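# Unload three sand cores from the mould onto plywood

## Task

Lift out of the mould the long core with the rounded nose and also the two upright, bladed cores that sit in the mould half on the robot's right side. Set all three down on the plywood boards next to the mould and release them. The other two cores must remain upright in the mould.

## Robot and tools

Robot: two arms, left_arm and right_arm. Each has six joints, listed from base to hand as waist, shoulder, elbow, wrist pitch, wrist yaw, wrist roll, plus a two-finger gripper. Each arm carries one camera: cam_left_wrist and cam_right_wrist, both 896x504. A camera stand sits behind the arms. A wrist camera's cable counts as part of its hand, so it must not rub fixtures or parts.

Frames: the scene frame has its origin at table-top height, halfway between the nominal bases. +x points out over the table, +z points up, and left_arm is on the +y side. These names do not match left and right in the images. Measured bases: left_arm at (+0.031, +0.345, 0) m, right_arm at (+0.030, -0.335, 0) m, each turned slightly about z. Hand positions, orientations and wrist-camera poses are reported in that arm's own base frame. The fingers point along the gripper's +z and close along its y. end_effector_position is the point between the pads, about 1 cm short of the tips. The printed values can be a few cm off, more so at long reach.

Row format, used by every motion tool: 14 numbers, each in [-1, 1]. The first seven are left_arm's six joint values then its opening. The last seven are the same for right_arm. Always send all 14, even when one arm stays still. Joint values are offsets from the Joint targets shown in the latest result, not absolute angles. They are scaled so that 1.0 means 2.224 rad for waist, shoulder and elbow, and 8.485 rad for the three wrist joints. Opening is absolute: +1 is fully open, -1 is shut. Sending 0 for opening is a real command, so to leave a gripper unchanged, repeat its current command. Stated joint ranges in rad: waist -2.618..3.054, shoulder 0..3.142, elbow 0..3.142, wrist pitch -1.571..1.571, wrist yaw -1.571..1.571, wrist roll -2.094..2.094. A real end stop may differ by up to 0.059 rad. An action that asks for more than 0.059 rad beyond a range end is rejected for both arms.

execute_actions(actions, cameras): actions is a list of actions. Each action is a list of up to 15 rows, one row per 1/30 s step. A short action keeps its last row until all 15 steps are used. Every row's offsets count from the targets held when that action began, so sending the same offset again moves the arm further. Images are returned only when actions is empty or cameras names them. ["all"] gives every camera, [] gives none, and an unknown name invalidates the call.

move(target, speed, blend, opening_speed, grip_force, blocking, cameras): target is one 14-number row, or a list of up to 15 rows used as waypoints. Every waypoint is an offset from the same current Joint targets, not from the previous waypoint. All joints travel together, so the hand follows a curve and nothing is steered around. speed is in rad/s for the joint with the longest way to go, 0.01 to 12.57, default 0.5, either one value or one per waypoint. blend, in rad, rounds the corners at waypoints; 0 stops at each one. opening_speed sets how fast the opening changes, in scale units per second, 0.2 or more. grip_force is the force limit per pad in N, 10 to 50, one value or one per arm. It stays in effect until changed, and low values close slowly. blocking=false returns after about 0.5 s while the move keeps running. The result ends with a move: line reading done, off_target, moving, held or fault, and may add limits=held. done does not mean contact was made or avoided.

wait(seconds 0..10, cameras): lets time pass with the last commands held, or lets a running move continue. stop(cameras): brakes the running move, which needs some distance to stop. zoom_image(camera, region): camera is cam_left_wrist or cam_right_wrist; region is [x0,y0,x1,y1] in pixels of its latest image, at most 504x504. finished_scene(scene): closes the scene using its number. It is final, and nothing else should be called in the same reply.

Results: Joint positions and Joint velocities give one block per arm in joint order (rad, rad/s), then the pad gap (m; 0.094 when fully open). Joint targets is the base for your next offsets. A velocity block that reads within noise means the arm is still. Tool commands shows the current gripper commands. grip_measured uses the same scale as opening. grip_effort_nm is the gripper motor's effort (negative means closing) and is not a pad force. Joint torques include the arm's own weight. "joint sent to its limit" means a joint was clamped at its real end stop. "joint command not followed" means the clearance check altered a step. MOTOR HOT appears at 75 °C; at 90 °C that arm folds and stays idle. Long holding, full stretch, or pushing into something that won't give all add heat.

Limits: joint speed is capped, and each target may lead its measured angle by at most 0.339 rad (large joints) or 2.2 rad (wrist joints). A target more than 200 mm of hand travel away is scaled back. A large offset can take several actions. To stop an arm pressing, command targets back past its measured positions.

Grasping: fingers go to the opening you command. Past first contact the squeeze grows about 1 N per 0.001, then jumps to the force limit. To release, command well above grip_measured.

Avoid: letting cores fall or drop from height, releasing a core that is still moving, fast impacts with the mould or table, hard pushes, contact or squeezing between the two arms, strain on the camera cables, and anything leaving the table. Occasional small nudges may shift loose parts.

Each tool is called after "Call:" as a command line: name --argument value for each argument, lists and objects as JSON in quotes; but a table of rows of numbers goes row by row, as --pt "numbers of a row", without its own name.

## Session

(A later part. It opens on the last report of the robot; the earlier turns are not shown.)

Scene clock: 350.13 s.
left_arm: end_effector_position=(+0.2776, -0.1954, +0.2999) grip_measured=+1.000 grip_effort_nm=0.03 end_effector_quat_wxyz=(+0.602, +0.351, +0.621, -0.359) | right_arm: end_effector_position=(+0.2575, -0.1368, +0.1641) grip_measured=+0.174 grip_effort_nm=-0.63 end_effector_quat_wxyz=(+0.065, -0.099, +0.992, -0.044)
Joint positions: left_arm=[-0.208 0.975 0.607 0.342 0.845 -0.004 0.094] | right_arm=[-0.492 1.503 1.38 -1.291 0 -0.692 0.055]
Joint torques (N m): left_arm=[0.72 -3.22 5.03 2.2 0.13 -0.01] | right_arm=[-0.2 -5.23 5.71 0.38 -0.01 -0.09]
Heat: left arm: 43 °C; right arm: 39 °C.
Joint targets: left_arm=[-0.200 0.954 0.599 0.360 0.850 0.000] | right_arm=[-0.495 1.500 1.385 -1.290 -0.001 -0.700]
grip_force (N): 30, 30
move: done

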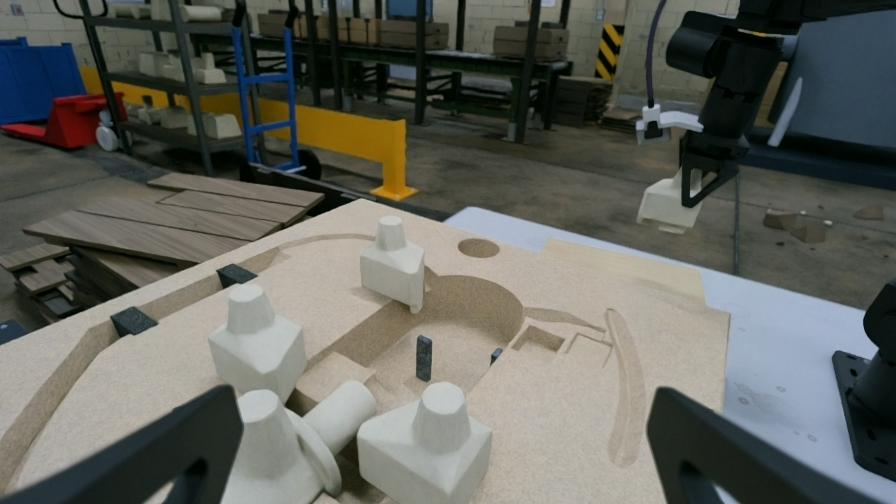

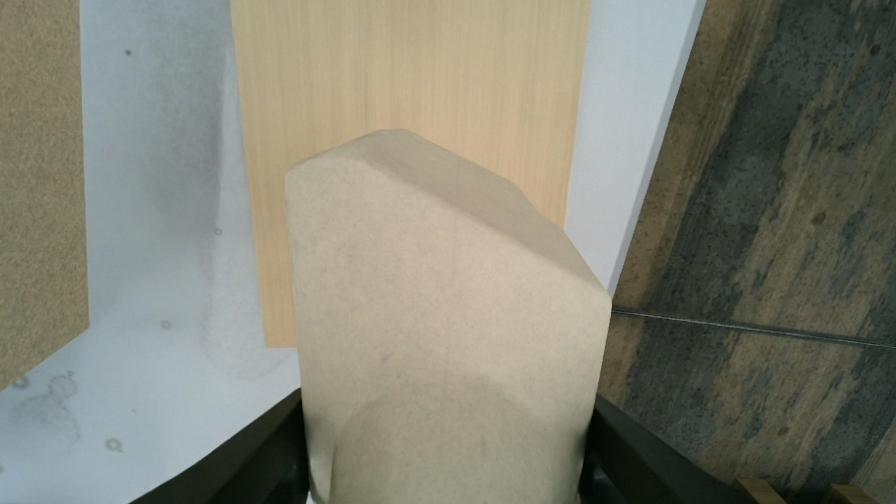

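Call:
move --target '[0,0,0,0,0,0,1,-0.0081,0.0016,-0.15,0.0344,0,0,-0.2]' --speed 0.3 --cameras '["all"]'

Call:
zoom_image --camera "cam_left_wrist" --region '[560, 160, 760, 320]'

Scene clock: 361.67 s.
left_arm: end_effector_position=(+0.2776, -0.1954, +0.2999) grip_measured=+1.000 grip_effort_nm=0.03 end_effector_quat_wxyz=(+0.602, +0.351, +0.621, -0.359) | right_arm: end_effector_position=(+0.2340, -0.1293, +0.0833) grip_measured=+0.174 grip_effort_nm=-0.63 end_effector_quat_wxyz=(+0.029, -0.093, +0.995, -0.022)
Joint positions: left_arm=[-0.208 0.975 0.607 0.342 0.845 -0.004 0.094] | right_arm=[-0.506 1.503 1.068 -1.064 0.003 -0.693 0.055]
Joint torques (N m): left_arm=[0.59 -3.36 5.18 2.17 0.12 -0.02] | right_arm=[-0.64 -4.86 4.03 0.83 -0.09 -0.14]
Heat: left arm: 43 °C; right arm: 38 °C.
Joint targets: left_arm=[-0.200 0.954 0.599 0.360 0.850 0.000] | right_arm=[-0.513 1.504 1.051 -0.998 -0.001 -0.700]
grip_force (N): 30, 30
move: off_target (right_arm); right_arm: the wrist pitch is farthest, 0.066 rad from its target

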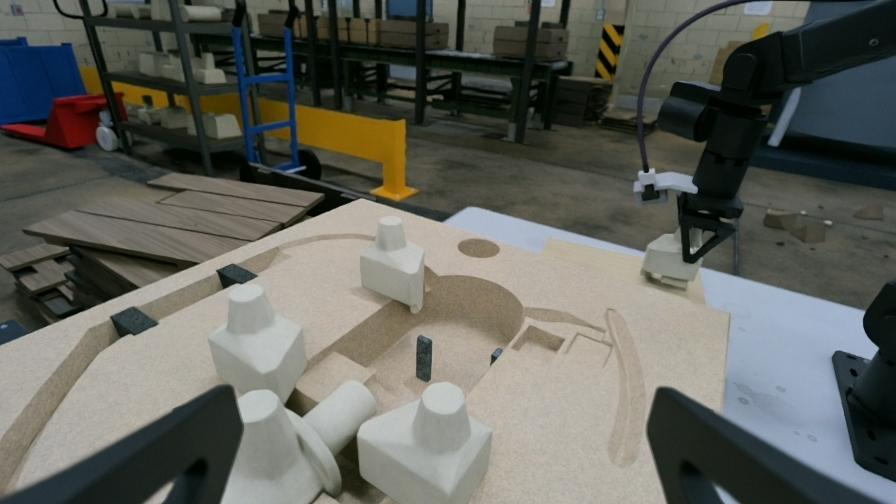

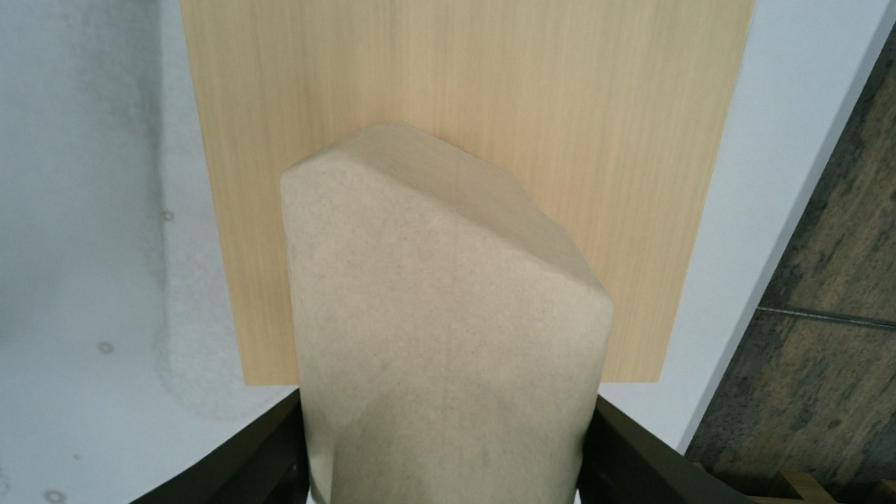

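Scaled by 2.520.

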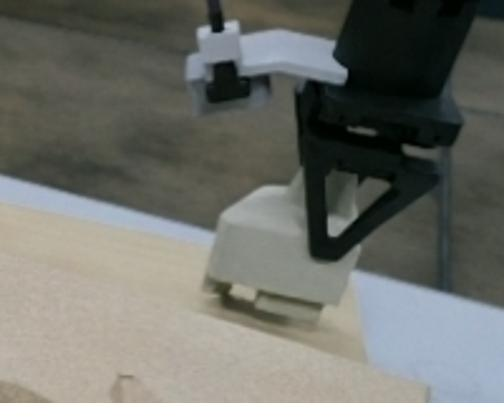

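Call:
move --target '[0,0,0,0,0,0,1,0,0.0063,-0.0216,0.0106,0,0,-0.2]' --speed 0.1 --cameras '["cam_left_wrist"]'

Call:
zoom_image --camera "cam_left_wrist" --region '[560, 160, 760, 320]'

Scene clock: 368.63 s.
left_arm: end_effector_position=(+0.2776, -0.1954, +0.2999) grip_measured=+1.000 grip_effort_nm=0.03 end_effector_quat_wxyz=(+0.602, +0.351, +0.621, -0.359) | right_arm: end_effector_position=(+0.2244, -0.1314, +0.0752) grip_measured=+0.173 grip_effort_nm=-0.63 end_effector_quat_wxyz=(+0.016, -0.090, +0.995, -0.030)
Joint positions: left_arm=[-0.208 0.975 0.607 0.342 0.845 -0.004 0.094] | right_arm=[-0.512 1.493 1.027 -1.045 0.031 -0.693 0.055]
Joint torques (N m): left_arm=[0.62 -3.3 5.11 2.16 0.12 0] | right_arm=[-0.06 -2.89 3.41 1.51 -0.31 -0.11]
Heat: left arm: 43 °C; right arm: 38 °C.
Joint targets: left_arm=[-0.200 0.954 0.599 0.360 0.850 0.000] | right_arm=[-0.513 1.517 1.003 -0.908 -0.001 -0.700]
grip_force (N): 30, 30
move: off_target (right_arm); right_arm: the wrist pitch is farthest, 0.137 rad from its target
Images, in order (width x height): cam_left_wrist 896x504.

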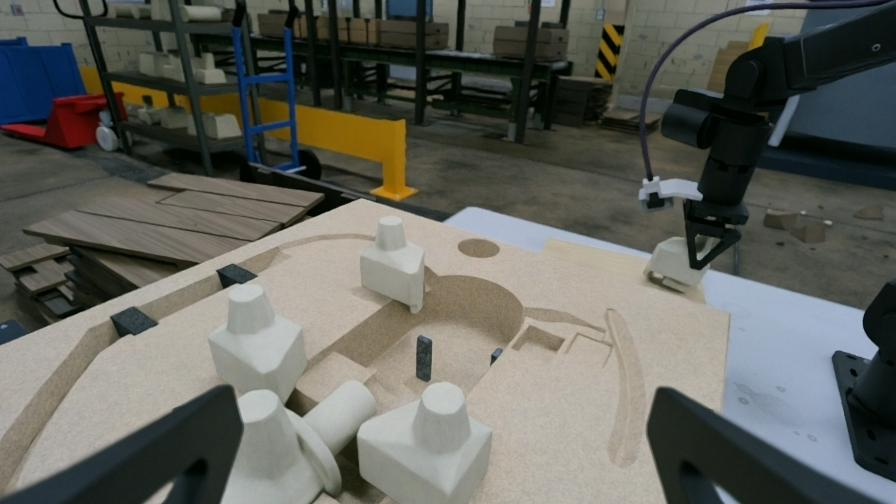

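Scaled by 2.520.

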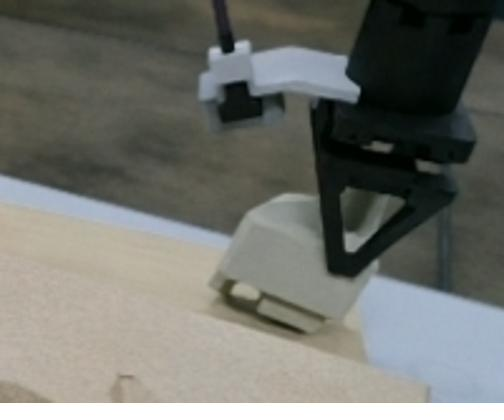

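Call:
move --target '[0,0,0,0,0,0,1,-0.0342,0,0.0270,-0.0156,-0.0112,0,-0.2]' --speed 0.2 --cameras '["cam_left_wrist"]'

Call:
zoom_image --camera "cam_left_wrist" --region '[580, 180, 740, 310]'

Scene clock: 383.13 s.
left_arm: end_effector_position=(+0.2776, -0.1954, +0.2999) grip_measured=+1.000 grip_effort_nm=0.03 end_effector_quat_wxyz=(+0.602, +0.351, +0.621, -0.359) | right_arm: end_effector_position=(+0.2299, -0.1349, +0.0750) grip_measured=+0.172 grip_effort_nm=-0.63 end_effector_quat_wxyz=(+0.051, -0.056, +0.997, +0.008)
Joint positions: left_arm=[-0.208 0.975 0.607 0.342 0.845 -0.004 0.094] | right_arm=[-0.583 1.506 1.035 -1.028 -0.073 -0.693 0.055]
Joint torques (N m): left_arm=[0.68 -3.36 5.15 2.15 0.11 -0.01] | right_arm=[-0.49 -3.96 7.41 0.12 -0.26 -0.12]
Heat: left arm: 44 °C; right arm: 39 °C.
Joint targets: left_arm=[-0.200 0.954 0.599 0.360 0.850 0.000] | right_arm=[-0.589 1.517 1.063 -1.041 -0.096 -0.700]
grip_force (N): 30, 30
move: done
Images, in order (width x height): cam_left_wrist 896x504.

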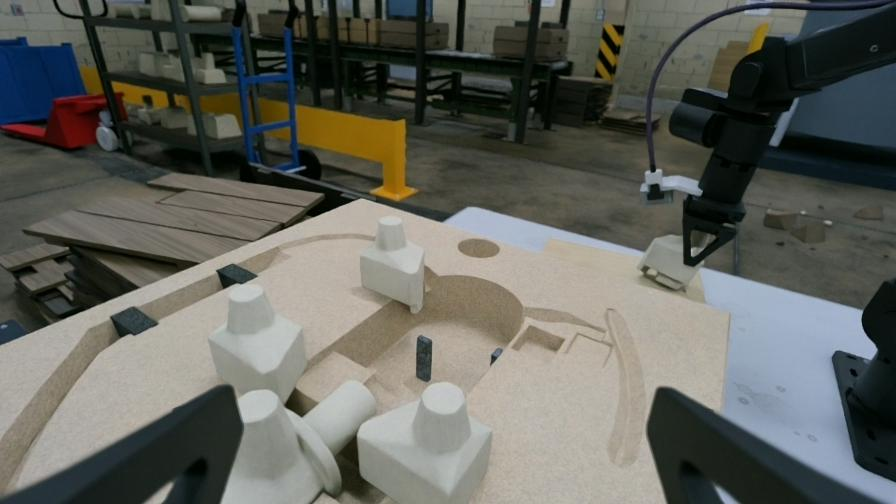

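Scaled by 3.150.

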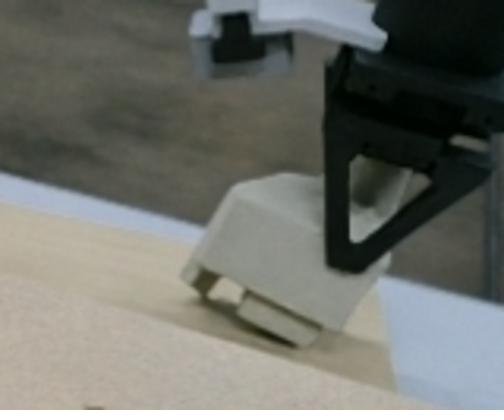

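Call:
move --target '[0,0,0,0,0,0,1,0,0,0.06,-0.0156,0,0,-0.2]' --speed 0.2 --cameras '["all"]'

Call:
zoom_image --camera "cam_left_wrist" --region '[580, 160, 740, 290]'

Scene clock: 388.87 s.
left_arm: end_effector_position=(+0.2776, -0.1954, +0.2999) grip_measured=+1.000 grip_effort_nm=0.03 end_effector_quat_wxyz=(+0.602, +0.351, +0.621, -0.359) | right_arm: end_effector_position=(+0.2313, -0.1349, +0.1016) grip_measured=+0.172 grip_effort_nm=-0.63 end_effector_quat_wxyz=(+0.040, -0.056, +0.997, +0.018)
Joint positions: left_arm=[-0.208 0.975 0.607 0.342 0.845 -0.004 0.094] | right_arm=[-0.583 1.519 1.156 -1.164 -0.077 -0.693 0.055]
Joint torques (N m): left_arm=[0.68 -3.32 5.08 2.18 0.12 0] | right_arm=[-0.46 -5.12 8.46 0.1 -0.22 -0.11]
Heat: left arm: 44 °C; right arm: 38 °C.
Joint targets: left_arm=[-0.200 0.954 0.599 0.360 0.850 0.000] | right_arm=[-0.589 1.518 1.197 -1.173 -0.095 -0.700]
grip_force (N): 30, 30
move: off_target (right_arm); right_arm: the elbow is farthest, 0.040 rad from its target

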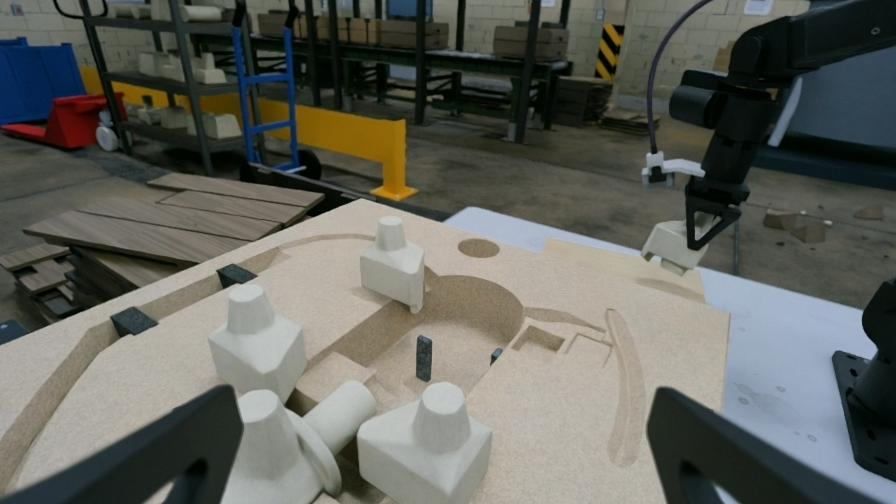

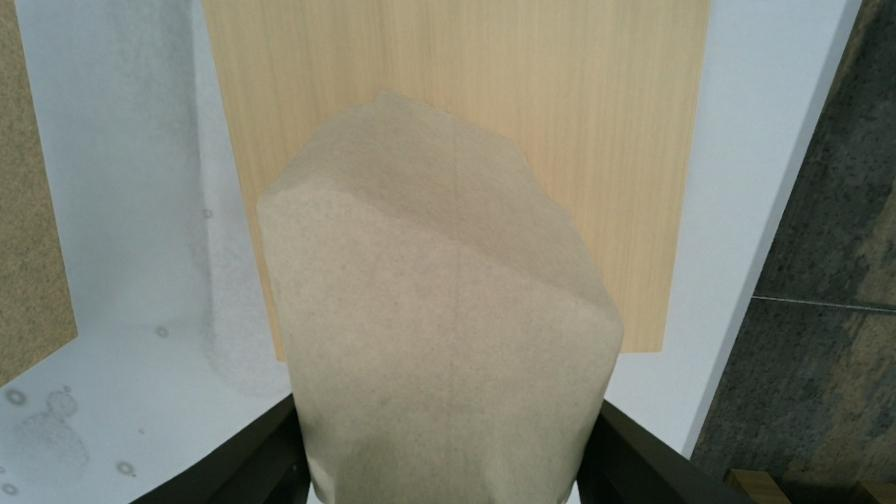

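Scaled by 3.150.

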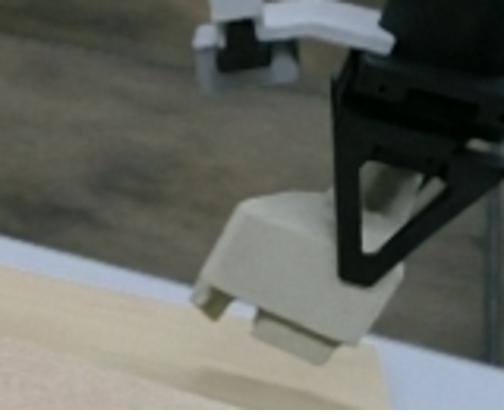

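Call:
move --target '[0,0,0,0,0,0,1,0,0.0985,0.0913,-0.0256,0,0,-0.2]' --speed 0.2 --cameras '["cam_left_wrist"]'

Call:
zoom_image --camera "cam_left_wrist" --region '[580, 160, 740, 290]'

Scene clock: 395.50 s.
left_arm: end_effector_position=(+0.2776, -0.1954, +0.2999) grip_measured=+1.000 grip_effort_nm=0.03 end_effector_quat_wxyz=(+0.602, +0.351, +0.621, -0.359) | right_arm: end_effector_position=(+0.2351, -0.1373, +0.0986) grip_measured=+0.172 grip_effort_nm=-0.63 end_effector_quat_wxyz=(-0.043, -0.051, +0.995, +0.080)
Joint positions: left_arm=[-0.208 0.975 0.607 0.342 0.845 -0.004 0.094] | right_arm=[-0.583 1.735 1.361 -1.361 -0.077 -0.693 0.055]
Joint torques (N m): left_arm=[0.66 -3.38 5.18 2.19 0.12 -0.01] | right_arm=[-0.46 -6.38 7.99 -0.4 -0.22 -0.11]
Heat: left arm: 44 °C; right arm: 37 °C.
Joint targets: left_arm=[-0.200 0.954 0.599 0.360 0.850 0.000] | right_arm=[-0.589 1.737 1.400 -1.390 -0.096 -0.700]
grip_force (N): 30, 30
move: off_target (right_arm); right_arm: the elbow is farthest, 0.040 rad from its target
Images, in order (width x height): cam_left_wrist 896x504.

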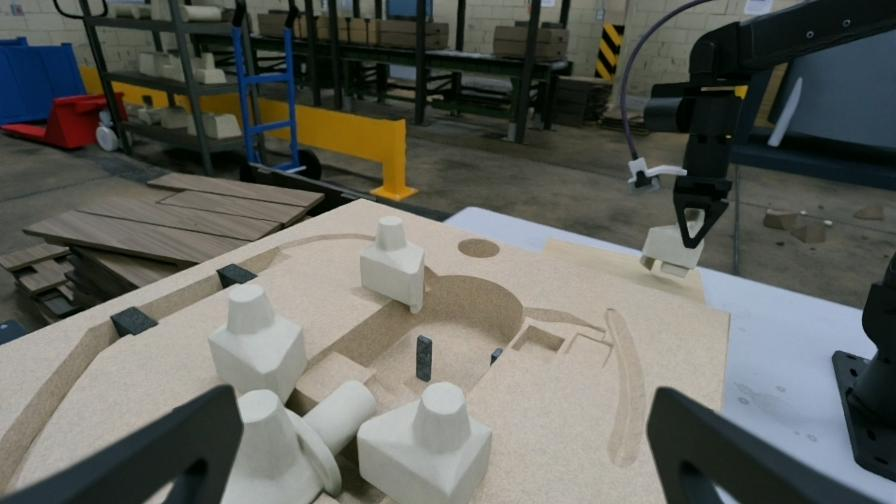

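Scaled by 3.150.

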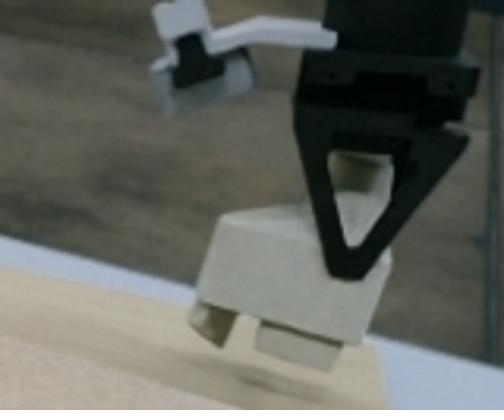

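Call:
move --target '[0,0,0,0,0,0,1,0,0.006,-0.034,0.0105,0,0,-0.2]' --speed 0.1 --cameras '["cam_left_wrist"]'

Call:
zoom_image --camera "cam_left_wrist" --region '[580, 160, 740, 290]'

Scene clock: 401.90 s.
left_arm: end_effector_position=(+0.2776, -0.1954, +0.3000) grip_measured=+1.000 grip_effort_nm=0.03 end_effector_quat_wxyz=(+0.602, +0.351, +0.621, -0.359) | right_arm: end_effector_position=(+0.2362, -0.1376, +0.0868) grip_measured=+0.172 grip_effort_nm=-0.63 end_effector_quat_wxyz=(-0.043, -0.051, +0.994, +0.081)
Joint positions: left_arm=[-0.208 0.975 0.607 0.342 0.845 -0.004 0.094] | right_arm=[-0.583 1.747 1.327 -1.316 -0.079 -0.693 0.055]
Joint torques (N m): left_arm=[0.65 -3.33 5.18 2.16 0.11 -0.01] | right_arm=[-0.47 -6.32 4.68 -0.01 -0.2 -0.12]
Heat: left arm: 44 °C; right arm: 37 °C.
Joint targets: left_arm=[-0.200 0.954 0.599 0.360 0.850 0.000] | right_arm=[-0.589 1.750 1.324 -1.301 -0.096 -0.700]
grip_force (N): 30, 30
move: done
Images, in order (width x height): cam_left_wrist 896x504.

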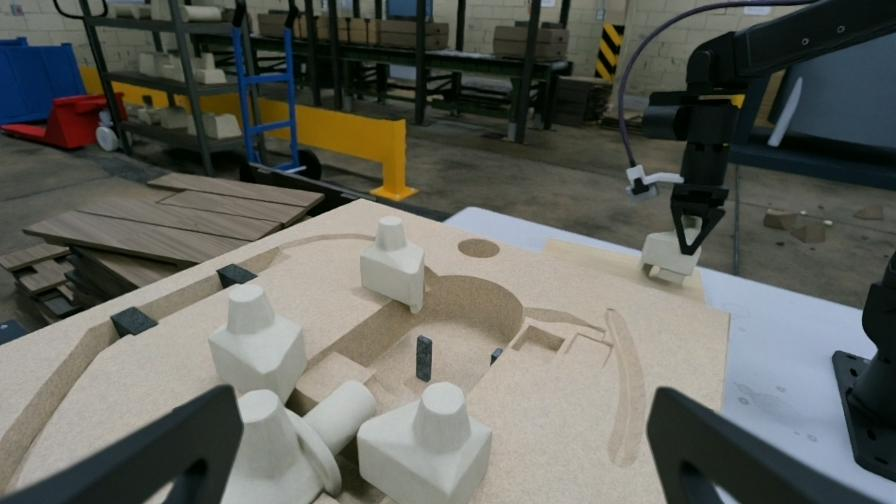

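Scaled by 3.150.

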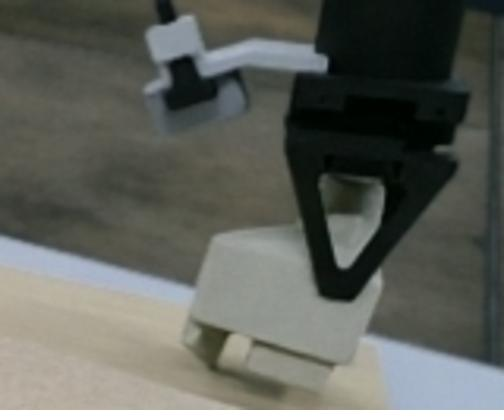

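Call:
move --target '[0,0,0,0,0,0,1,0,0.0018,-0.0092,0.0027,0,0,-0.2]' --speed 0.1 --cameras '["cam_left_wrist"]'

Call:
zoom_image --camera "cam_left_wrist" --region '[580, 160, 740, 290]'

Scene clock: 405.57 s.
left_arm: end_effector_position=(+0.2776, -0.1954, +0.3000) grip_measured=+1.000 grip_effort_nm=0.03 end_effector_quat_wxyz=(+0.602, +0.351, +0.621, -0.359) | right_arm: end_effector_position=(+0.2359, -0.1369, +0.0851) grip_measured=+0.172 grip_effort_nm=-0.63 end_effector_quat_wxyz=(-0.042, -0.051, +0.994, +0.083)
Joint positions: left_arm=[-0.208 0.975 0.607 0.342 0.845 -0.004 0.094] | right_arm=[-0.584 1.747 1.319 -1.31 -0.082 -0.693 0.055]
Joint torques (N m): left_arm=[0.65 -3.29 5.16 2.15 0.12 -0.02] | right_arm=[-0.44 -5.96 3.66 0.14 -0.16 -0.11]
Heat: left arm: 44 °C; right arm: 37 °C.
Joint targets: left_arm=[-0.200 0.954 0.599 0.360 0.850 0.000] | right_arm=[-0.589 1.754 1.304 -1.278 -0.096 -0.700]
grip_force (N): 30, 30
move: done
Images, in order (width x height): cam_left_wrist 896x504.

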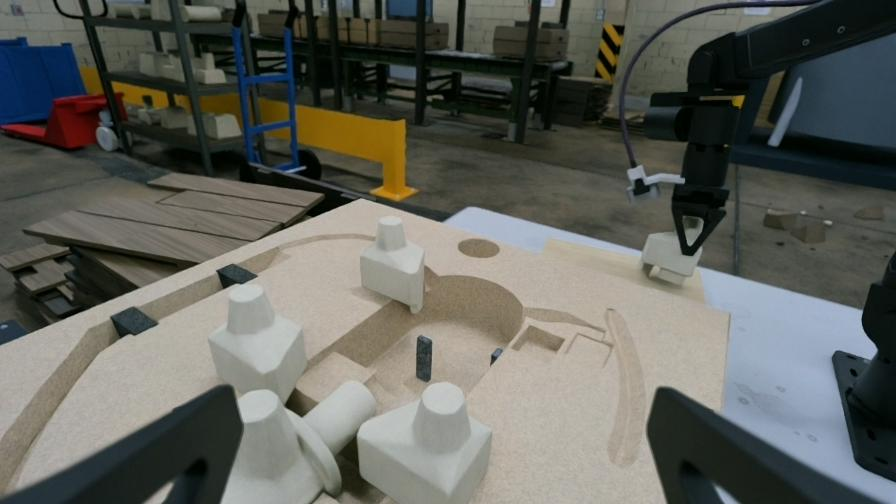

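Scaled by 3.150.

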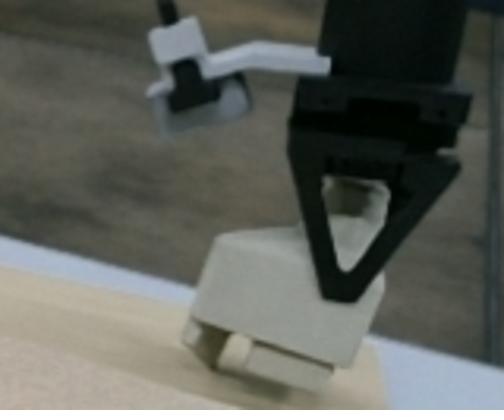

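Call:
move --target '[0,0,0,0,0,0,1,0,0,0,0,0,0,0.45]' --opening_speed 0.3 --cameras '["all"]'

Call:
zoom_image --camera "cam_left_wrist" --region '[580, 160, 740, 290]'

Scene clock: 410.07 s.
left_arm: end_effector_position=(+0.2776, -0.1954, +0.3000) grip_measured=+1.000 grip_effort_nm=0.03 end_effector_quat_wxyz=(+0.602, +0.351, +0.621, -0.359) | right_arm: end_effector_position=(+0.2371, -0.1368, +0.0825) grip_measured=+0.447 grip_effort_nm=0.18 end_effector_quat_wxyz=(-0.039, -0.051, +0.995, +0.083)
Joint positions: left_arm=[-0.208 0.975 0.607 0.342 0.845 -0.004 0.094] | right_arm=[-0.584 1.747 1.309 -1.294 -0.087 -0.694 0.068]
Joint torques (N m): left_arm=[0.65 -3.32 5.12 2.16 0.1 0] | right_arm=[-0.38 -6.01 4.41 0 -0.14 -0.11]
Heat: left arm: 44 °C; right arm: 37 °C.
Joint targets: left_arm=[-0.200 0.954 0.599 0.360 0.850 0.000] | right_arm=[-0.589 1.754 1.303 -1.278 -0.096 -0.700]
grip_force (N): 30, 30
move: done

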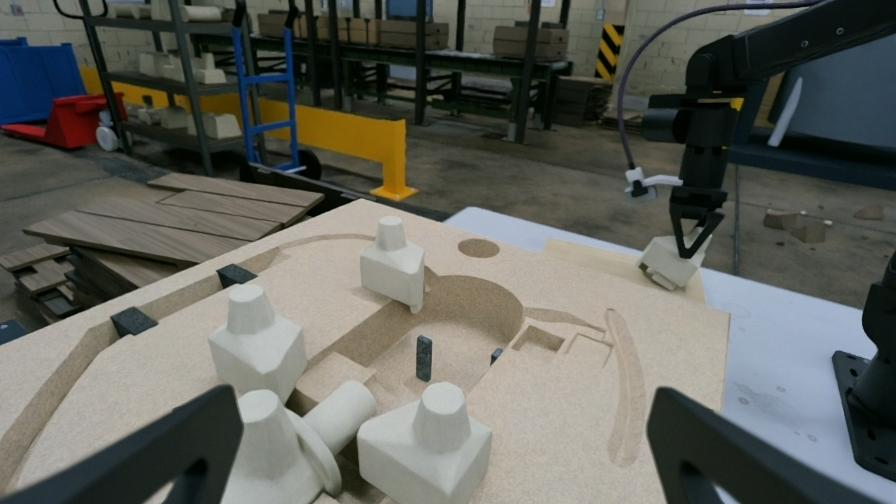

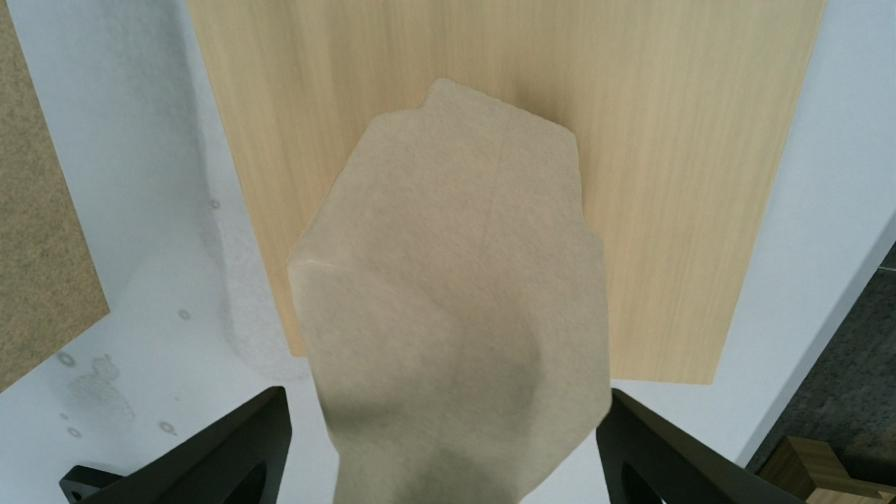

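Scaled by 3.150.

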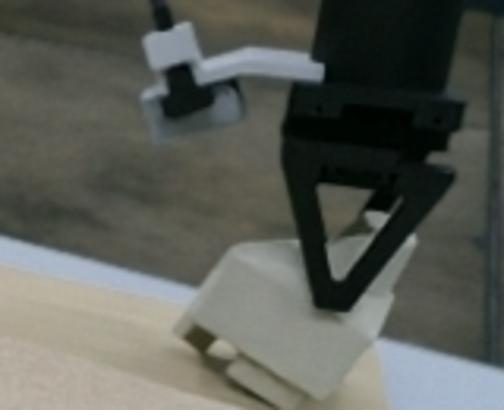

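Call:
move --pt "0 0 0 0 0 0 1 0 0 0 0 0 0 1.0" --pt "0 0 0 0 0 0 1 0 -0.1 0.085 -0.0203 0 0 1.0" --opening_speed 1.0 --speed 0.3 --cameras '["all"]'

Call:
zoom_image --camera "cam_left_wrist" --region '[580, 160, 740, 290]'

Scene clock: 420.93 s.
left_arm: end_effector_position=(+0.2776, -0.1954, +0.3000) grip_measured=+1.000 grip_effort_nm=0.03 end_effector_quat_wxyz=(+0.602, +0.351, +0.621, -0.359) | right_arm: end_effector_position=(+0.2407, -0.1392, +0.1738) grip_measured=+0.997 grip_effort_nm=0.18 end_effector_quat_wxyz=(+0.050, -0.056, +0.997, +0.017)
Joint positions: left_arm=[-0.208 0.975 0.607 0.342 0.845 -0.004 0.094] | right_arm=[-0.584 1.548 1.47 -1.434 -0.087 -0.694 0.094]
Joint torques (N m): left_arm=[0.64 -3.33 5.07 2.18 0.1 -0.02] | right_arm=[-0.4 -6.57 6.91 0.09 -0.13 -0.11]
Heat: left arm: 45 °C; right arm: 36 °C.
Joint targets: left_arm=[-0.200 0.954 0.599 0.360 0.850 0.000] | right_arm=[-0.589 1.531 1.493 -1.451 -0.096 -0.700]
grip_force (N): 30, 30
move: done

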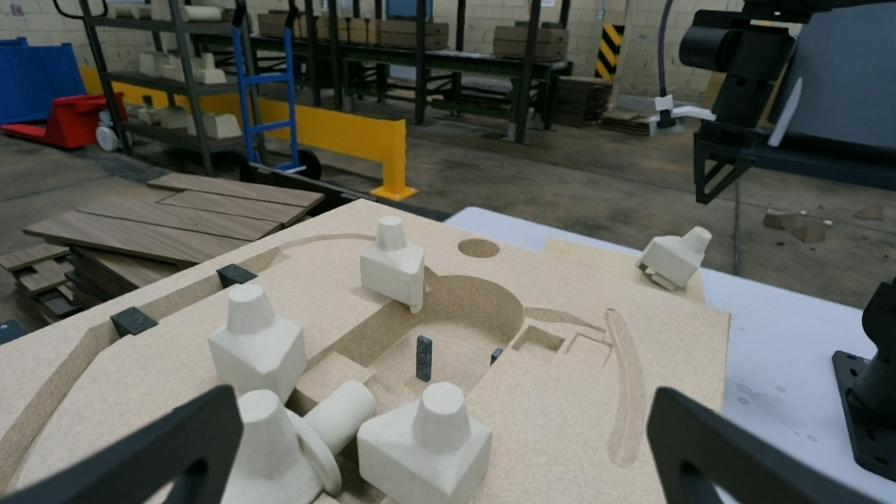

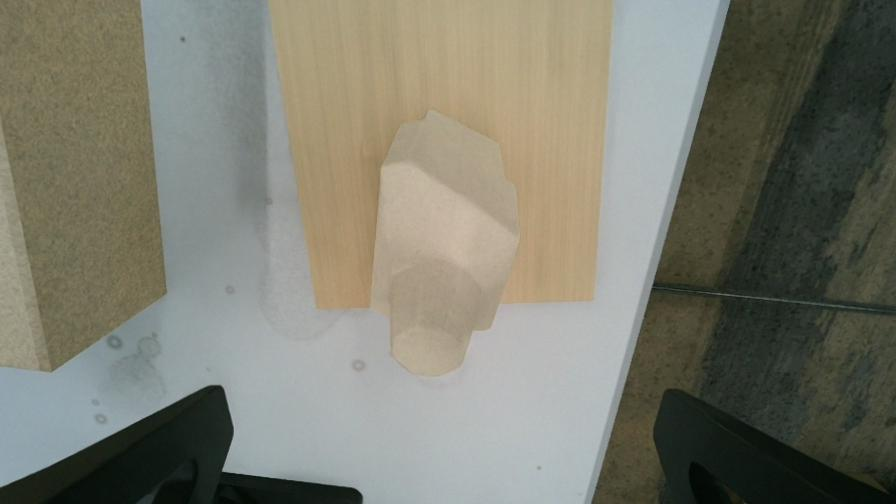

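Scaled by 3.150.

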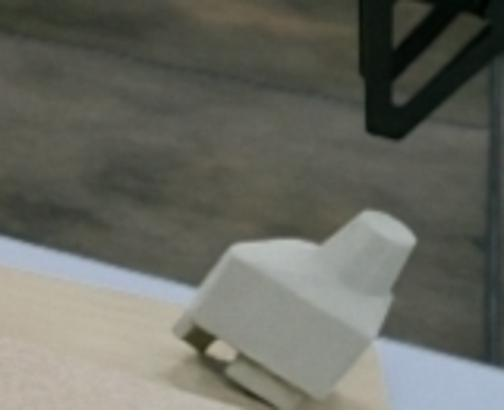

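Call:
move --target '[0,0,0,0,0,0,1,0.0202,0.0063,-0.1871,0.0447,0.0113,-0.0047,1.0]' --speed 0.3 --cameras '["all"]'

Call:
zoom_image --camera "cam_left_wrist" --region '[580, 160, 740, 290]'

Scene clock: 445.87 s.
left_arm: end_effector_position=(+0.2776, -0.1954, +0.3000) grip_measured=+1.000 grip_effort_nm=0.03 end_effector_quat_wxyz=(+0.602, +0.351, +0.621, -0.359) | right_arm: end_effector_position=(+0.2255, -0.1370, +0.0756) grip_measured=+0.997 grip_effort_nm=0.18 end_effector_quat_wxyz=(+0.007, -0.090, +0.996, -0.004)
Joint positions: left_arm=[-0.208 0.975 0.607 0.342 0.845 -0.004 0.094] | right_arm=[-0.551 1.548 1.083 -1.089 -0.001 -0.731 0.094]
Joint torques (N m): left_arm=[0.61 -3.38 5.08 2.19 0.13 -0.03] | right_arm=[0.59 -5.38 4.62 0.32 0 -0.15]
Heat: left arm: 45 °C; right arm: 37 °C.
Joint targets: left_arm=[-0.200 0.954 0.599 0.360 0.850 0.000] | right_arm=[-0.544 1.545 1.076 -1.071 0.000 -0.740]
grip_force (N): 30, 30
move: done

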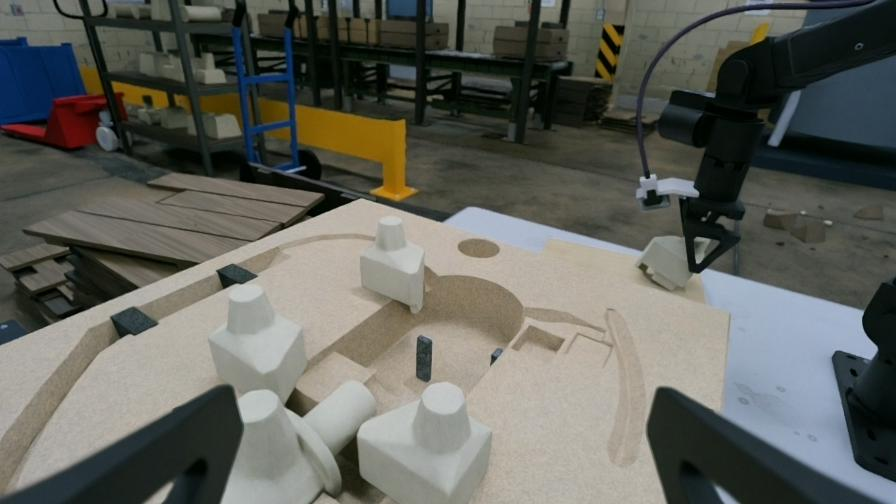

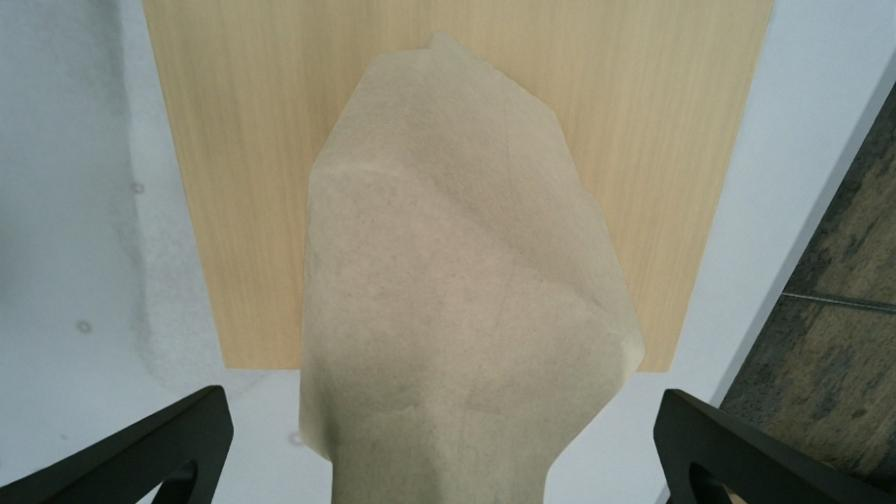

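Scaled by 3.150.

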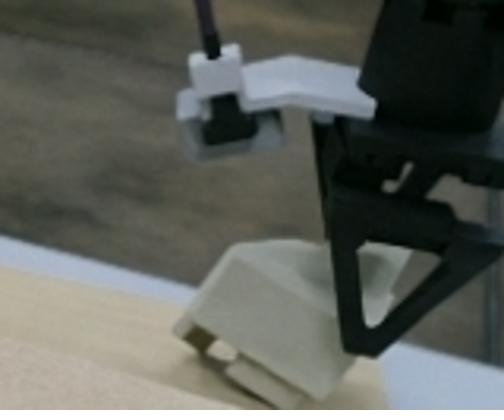

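Call:
move --pt "0 0 0 0 0 0 1 0 0.0216 0.0164 0.0013 0 0 1.0" --pt "0 0 0 0 0 0 1 0 0.0216 0.0164 0.0013 0 0 -0.2" --speed 0.3 --opening_speed 0.6 --grip_force 40 --cameras '["all"]'

Call:
zoom_image --camera "cam_left_wrist" --region '[580, 160, 740, 290]'

Scene clock: 452.93 s.
left_arm: end_effector_position=(+0.2776, -0.1954, +0.3000) grip_measured=+1.000 grip_effort_nm=0.03 end_effector_quat_wxyz=(+0.602, +0.351, +0.621, -0.359) | right_arm: end_effector_position=(+0.2263, -0.1373, +0.0667) grip_measured=+0.260 grip_effort_nm=-0.82 end_effector_quat_wxyz=(-0.004, -0.091, +0.996, +0.003)
Joint positions: left_arm=[-0.208 0.975 0.607 0.342 0.845 -0.004 0.094] | right_arm=[-0.549 1.585 1.083 -1.079 -0.001 -0.732 0.059]
Joint torques (N m): left_arm=[0.65 -3.38 5.18 2.17 0.11 -0.01] | right_arm=[0.49 -4.72 7.42 0.27 0 -0.13]
Heat: left arm: 45 °C; right arm: 36 °C.
Joint targets: left_arm=[-0.200 0.954 0.599 0.360 0.850 0.000] | right_arm=[-0.544 1.594 1.113 -1.060 0.000 -0.740]
grip_force (N): 40, 40
move: done

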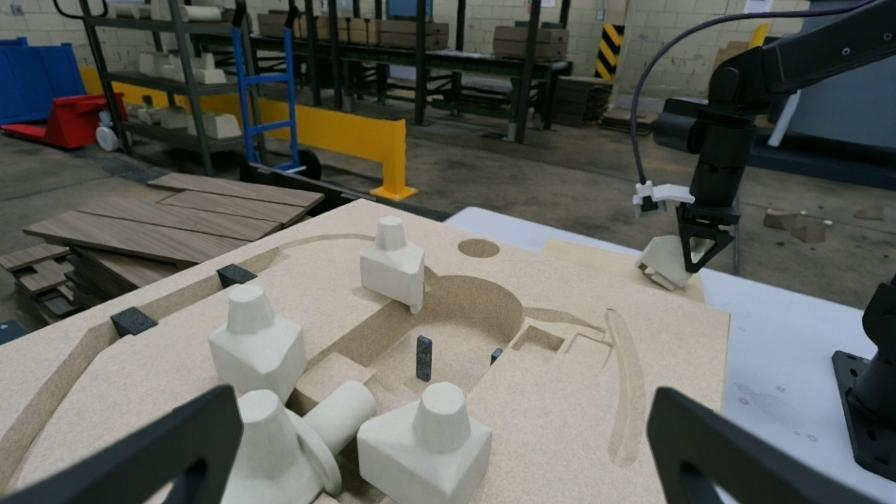

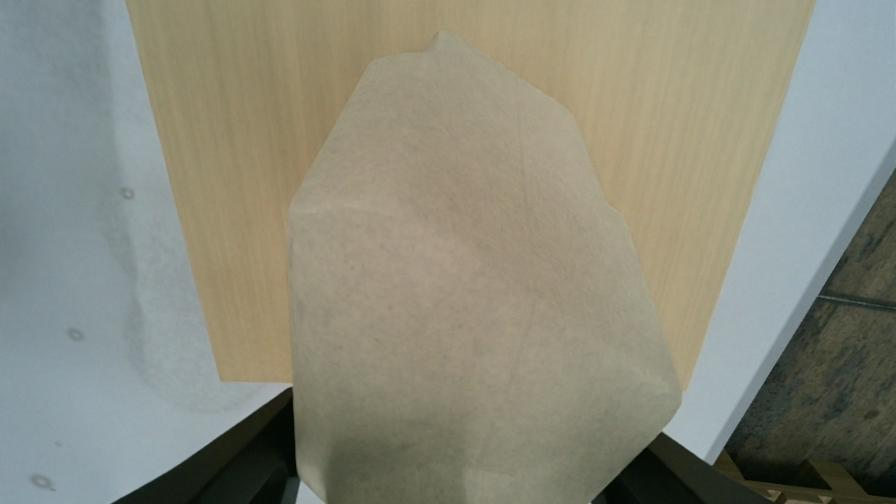

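Scaled by 3.150.

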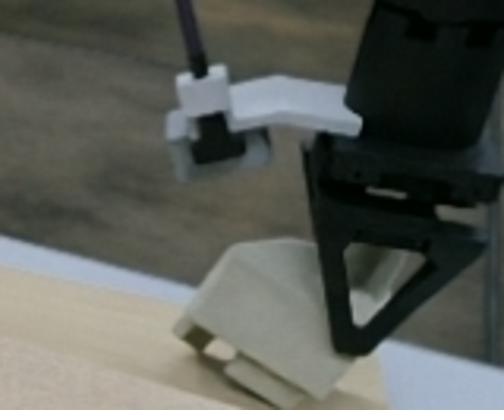

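Call:
move --pt "0 0 0 0 0 0 1 0 -0.0310 0.0346 -0.0106 0 0 -0.2" --pt "0 0 0 0 0 0 1 0.0360 0.0319 0.0994 -0.0106 0 0.0094 -0.2" --pt "0 0 0 0 0 0 1 0.0360 0.0378 0.0670 -0.0012 0 0.0094 -0.2" --speed 0.2 --cameras '["all"]'

Call:
zoom_image --camera "cam_left_wrist" --region '[580, 160, 740, 290]'

Scene clock: 463.73 s.
left_arm: end_effector_position=(+0.2776, -0.1954, +0.3000) grip_measured=+1.000 grip_effort_nm=0.03 end_effector_quat_wxyz=(+0.602, +0.351, +0.621, -0.359) | right_arm: end_effector_position=(+0.2762, -0.1397, +0.0854) grip_measured=+0.260 grip_effort_nm=-0.81 end_effector_quat_wxyz=(+0.021, -0.099, +0.995, -0.016)
Joint positions: left_arm=[-0.208 0.975 0.607 0.342 0.845 -0.004 0.094] | right_arm=[-0.469 1.679 1.258 -1.098 0.004 -0.667 0.059]
Joint torques (N m): left_arm=[0.65 -3.32 5.08 2.18 0.12 0] | right_arm=[0.46 -6.48 5.48 0.44 -0.05 0.04]
Heat: left arm: 45 °C; right arm: 37 °C.
Joint targets: left_arm=[-0.200 0.954 0.599 0.360 0.850 0.000] | right_arm=[-0.464 1.677 1.262 -1.070 0.000 -0.660]
grip_force (N): 40, 40
move: done

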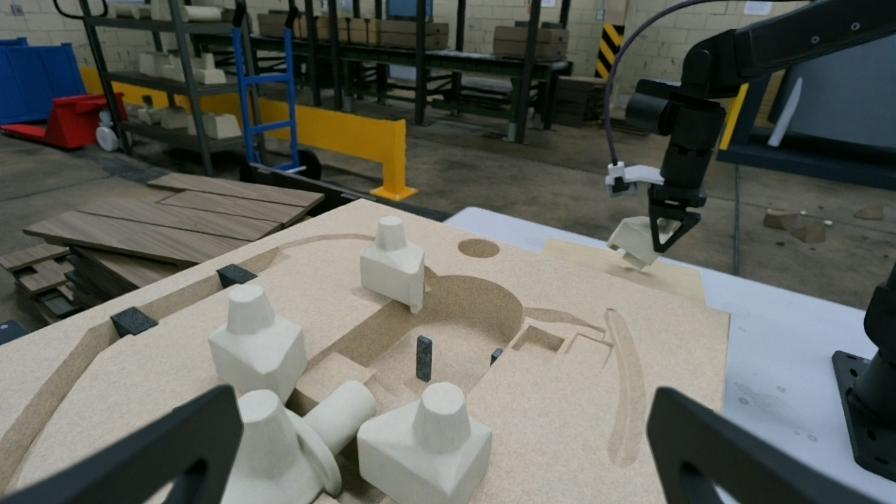

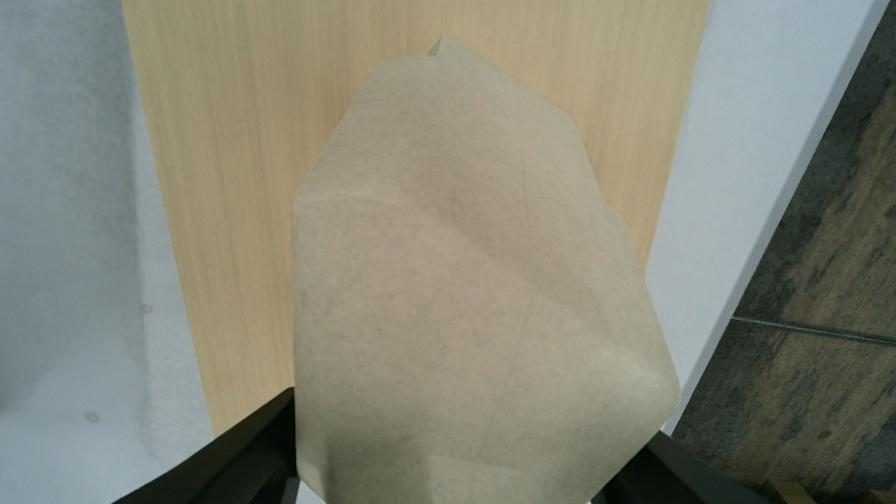

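Scaled by 3.150.

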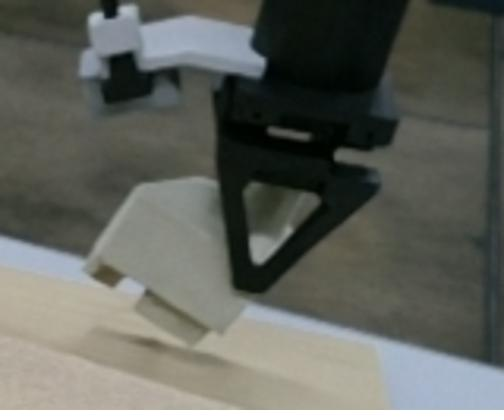

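Call:
move --pt "0 0 0 0 0 0 1 0.0148 0 0 0 0 0 -0.2" --pt "0 0 0 0 0 0 1 0.0148 0.0036 -0.0234 0.0047 0 0 -0.2" --speed 0.1 --cameras '["all"]'

Call:
zoom_image --camera "cam_left_wrist" --region '[580, 160, 740, 290]'

Scene clock: 470.43 s.
left_arm: end_effector_position=(+0.2776, -0.1954, +0.3000) grip_measured=+1.000 grip_effort_nm=0.03 end_effector_quat_wxyz=(+0.602, +0.351, +0.621, -0.359) | right_arm: end_effector_position=(+0.2759, -0.1280, +0.0709) grip_measured=+0.260 grip_effort_nm=-0.82 end_effector_quat_wxyz=(+0.014, -0.116, +0.993, -0.011)
Joint positions: left_arm=[-0.208 0.975 0.607 0.342 0.845 -0.004 0.094] | right_arm=[-0.435 1.686 1.207 -1.056 0.005 -0.667 0.059]
Joint torques (N m): left_arm=[0.64 -3.38 5.14 2.17 0.11 0] | right_arm=[0.36 -6.32 5.3 0.41 -0.04 0.04]
Heat: left arm: 45 °C; right arm: 37 °C.
Joint targets: left_arm=[-0.200 0.954 0.599 0.360 0.850 0.000] | right_arm=[-0.431 1.685 1.210 -1.030 0.000 -0.660]
grip_force (N): 40, 40
move: done

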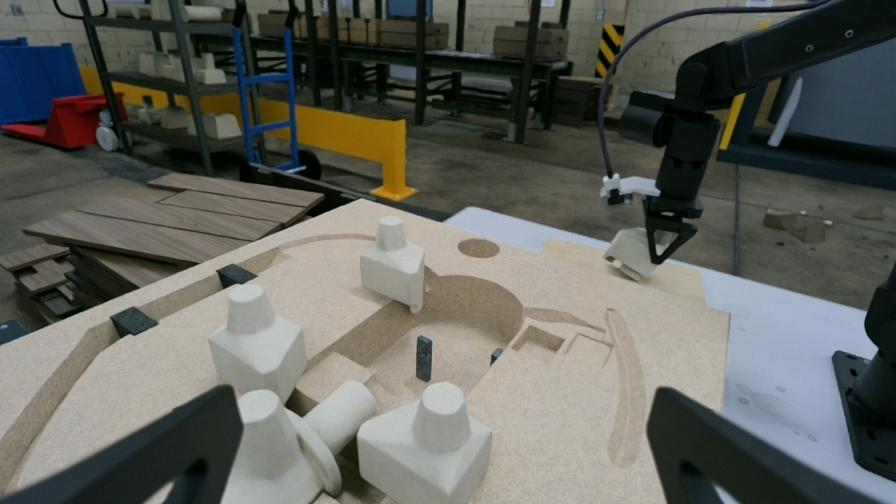

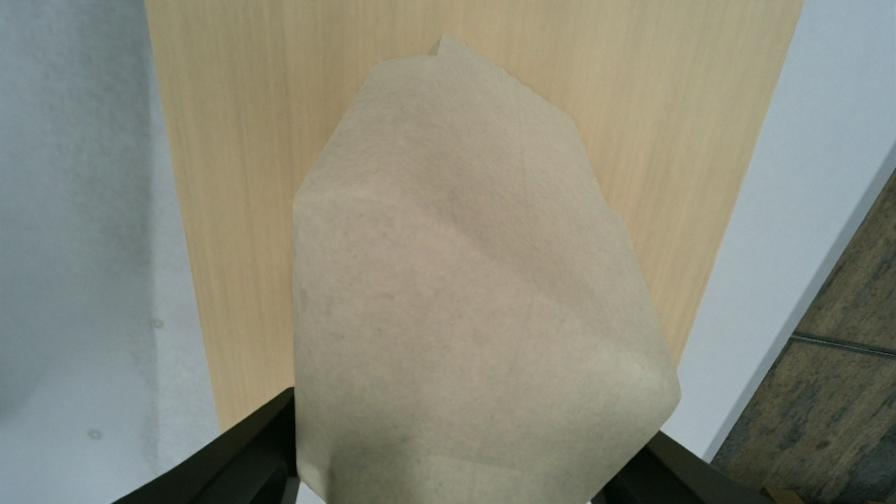

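Scaled by 3.150.

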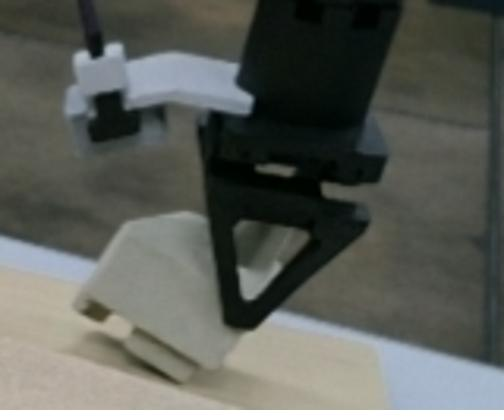

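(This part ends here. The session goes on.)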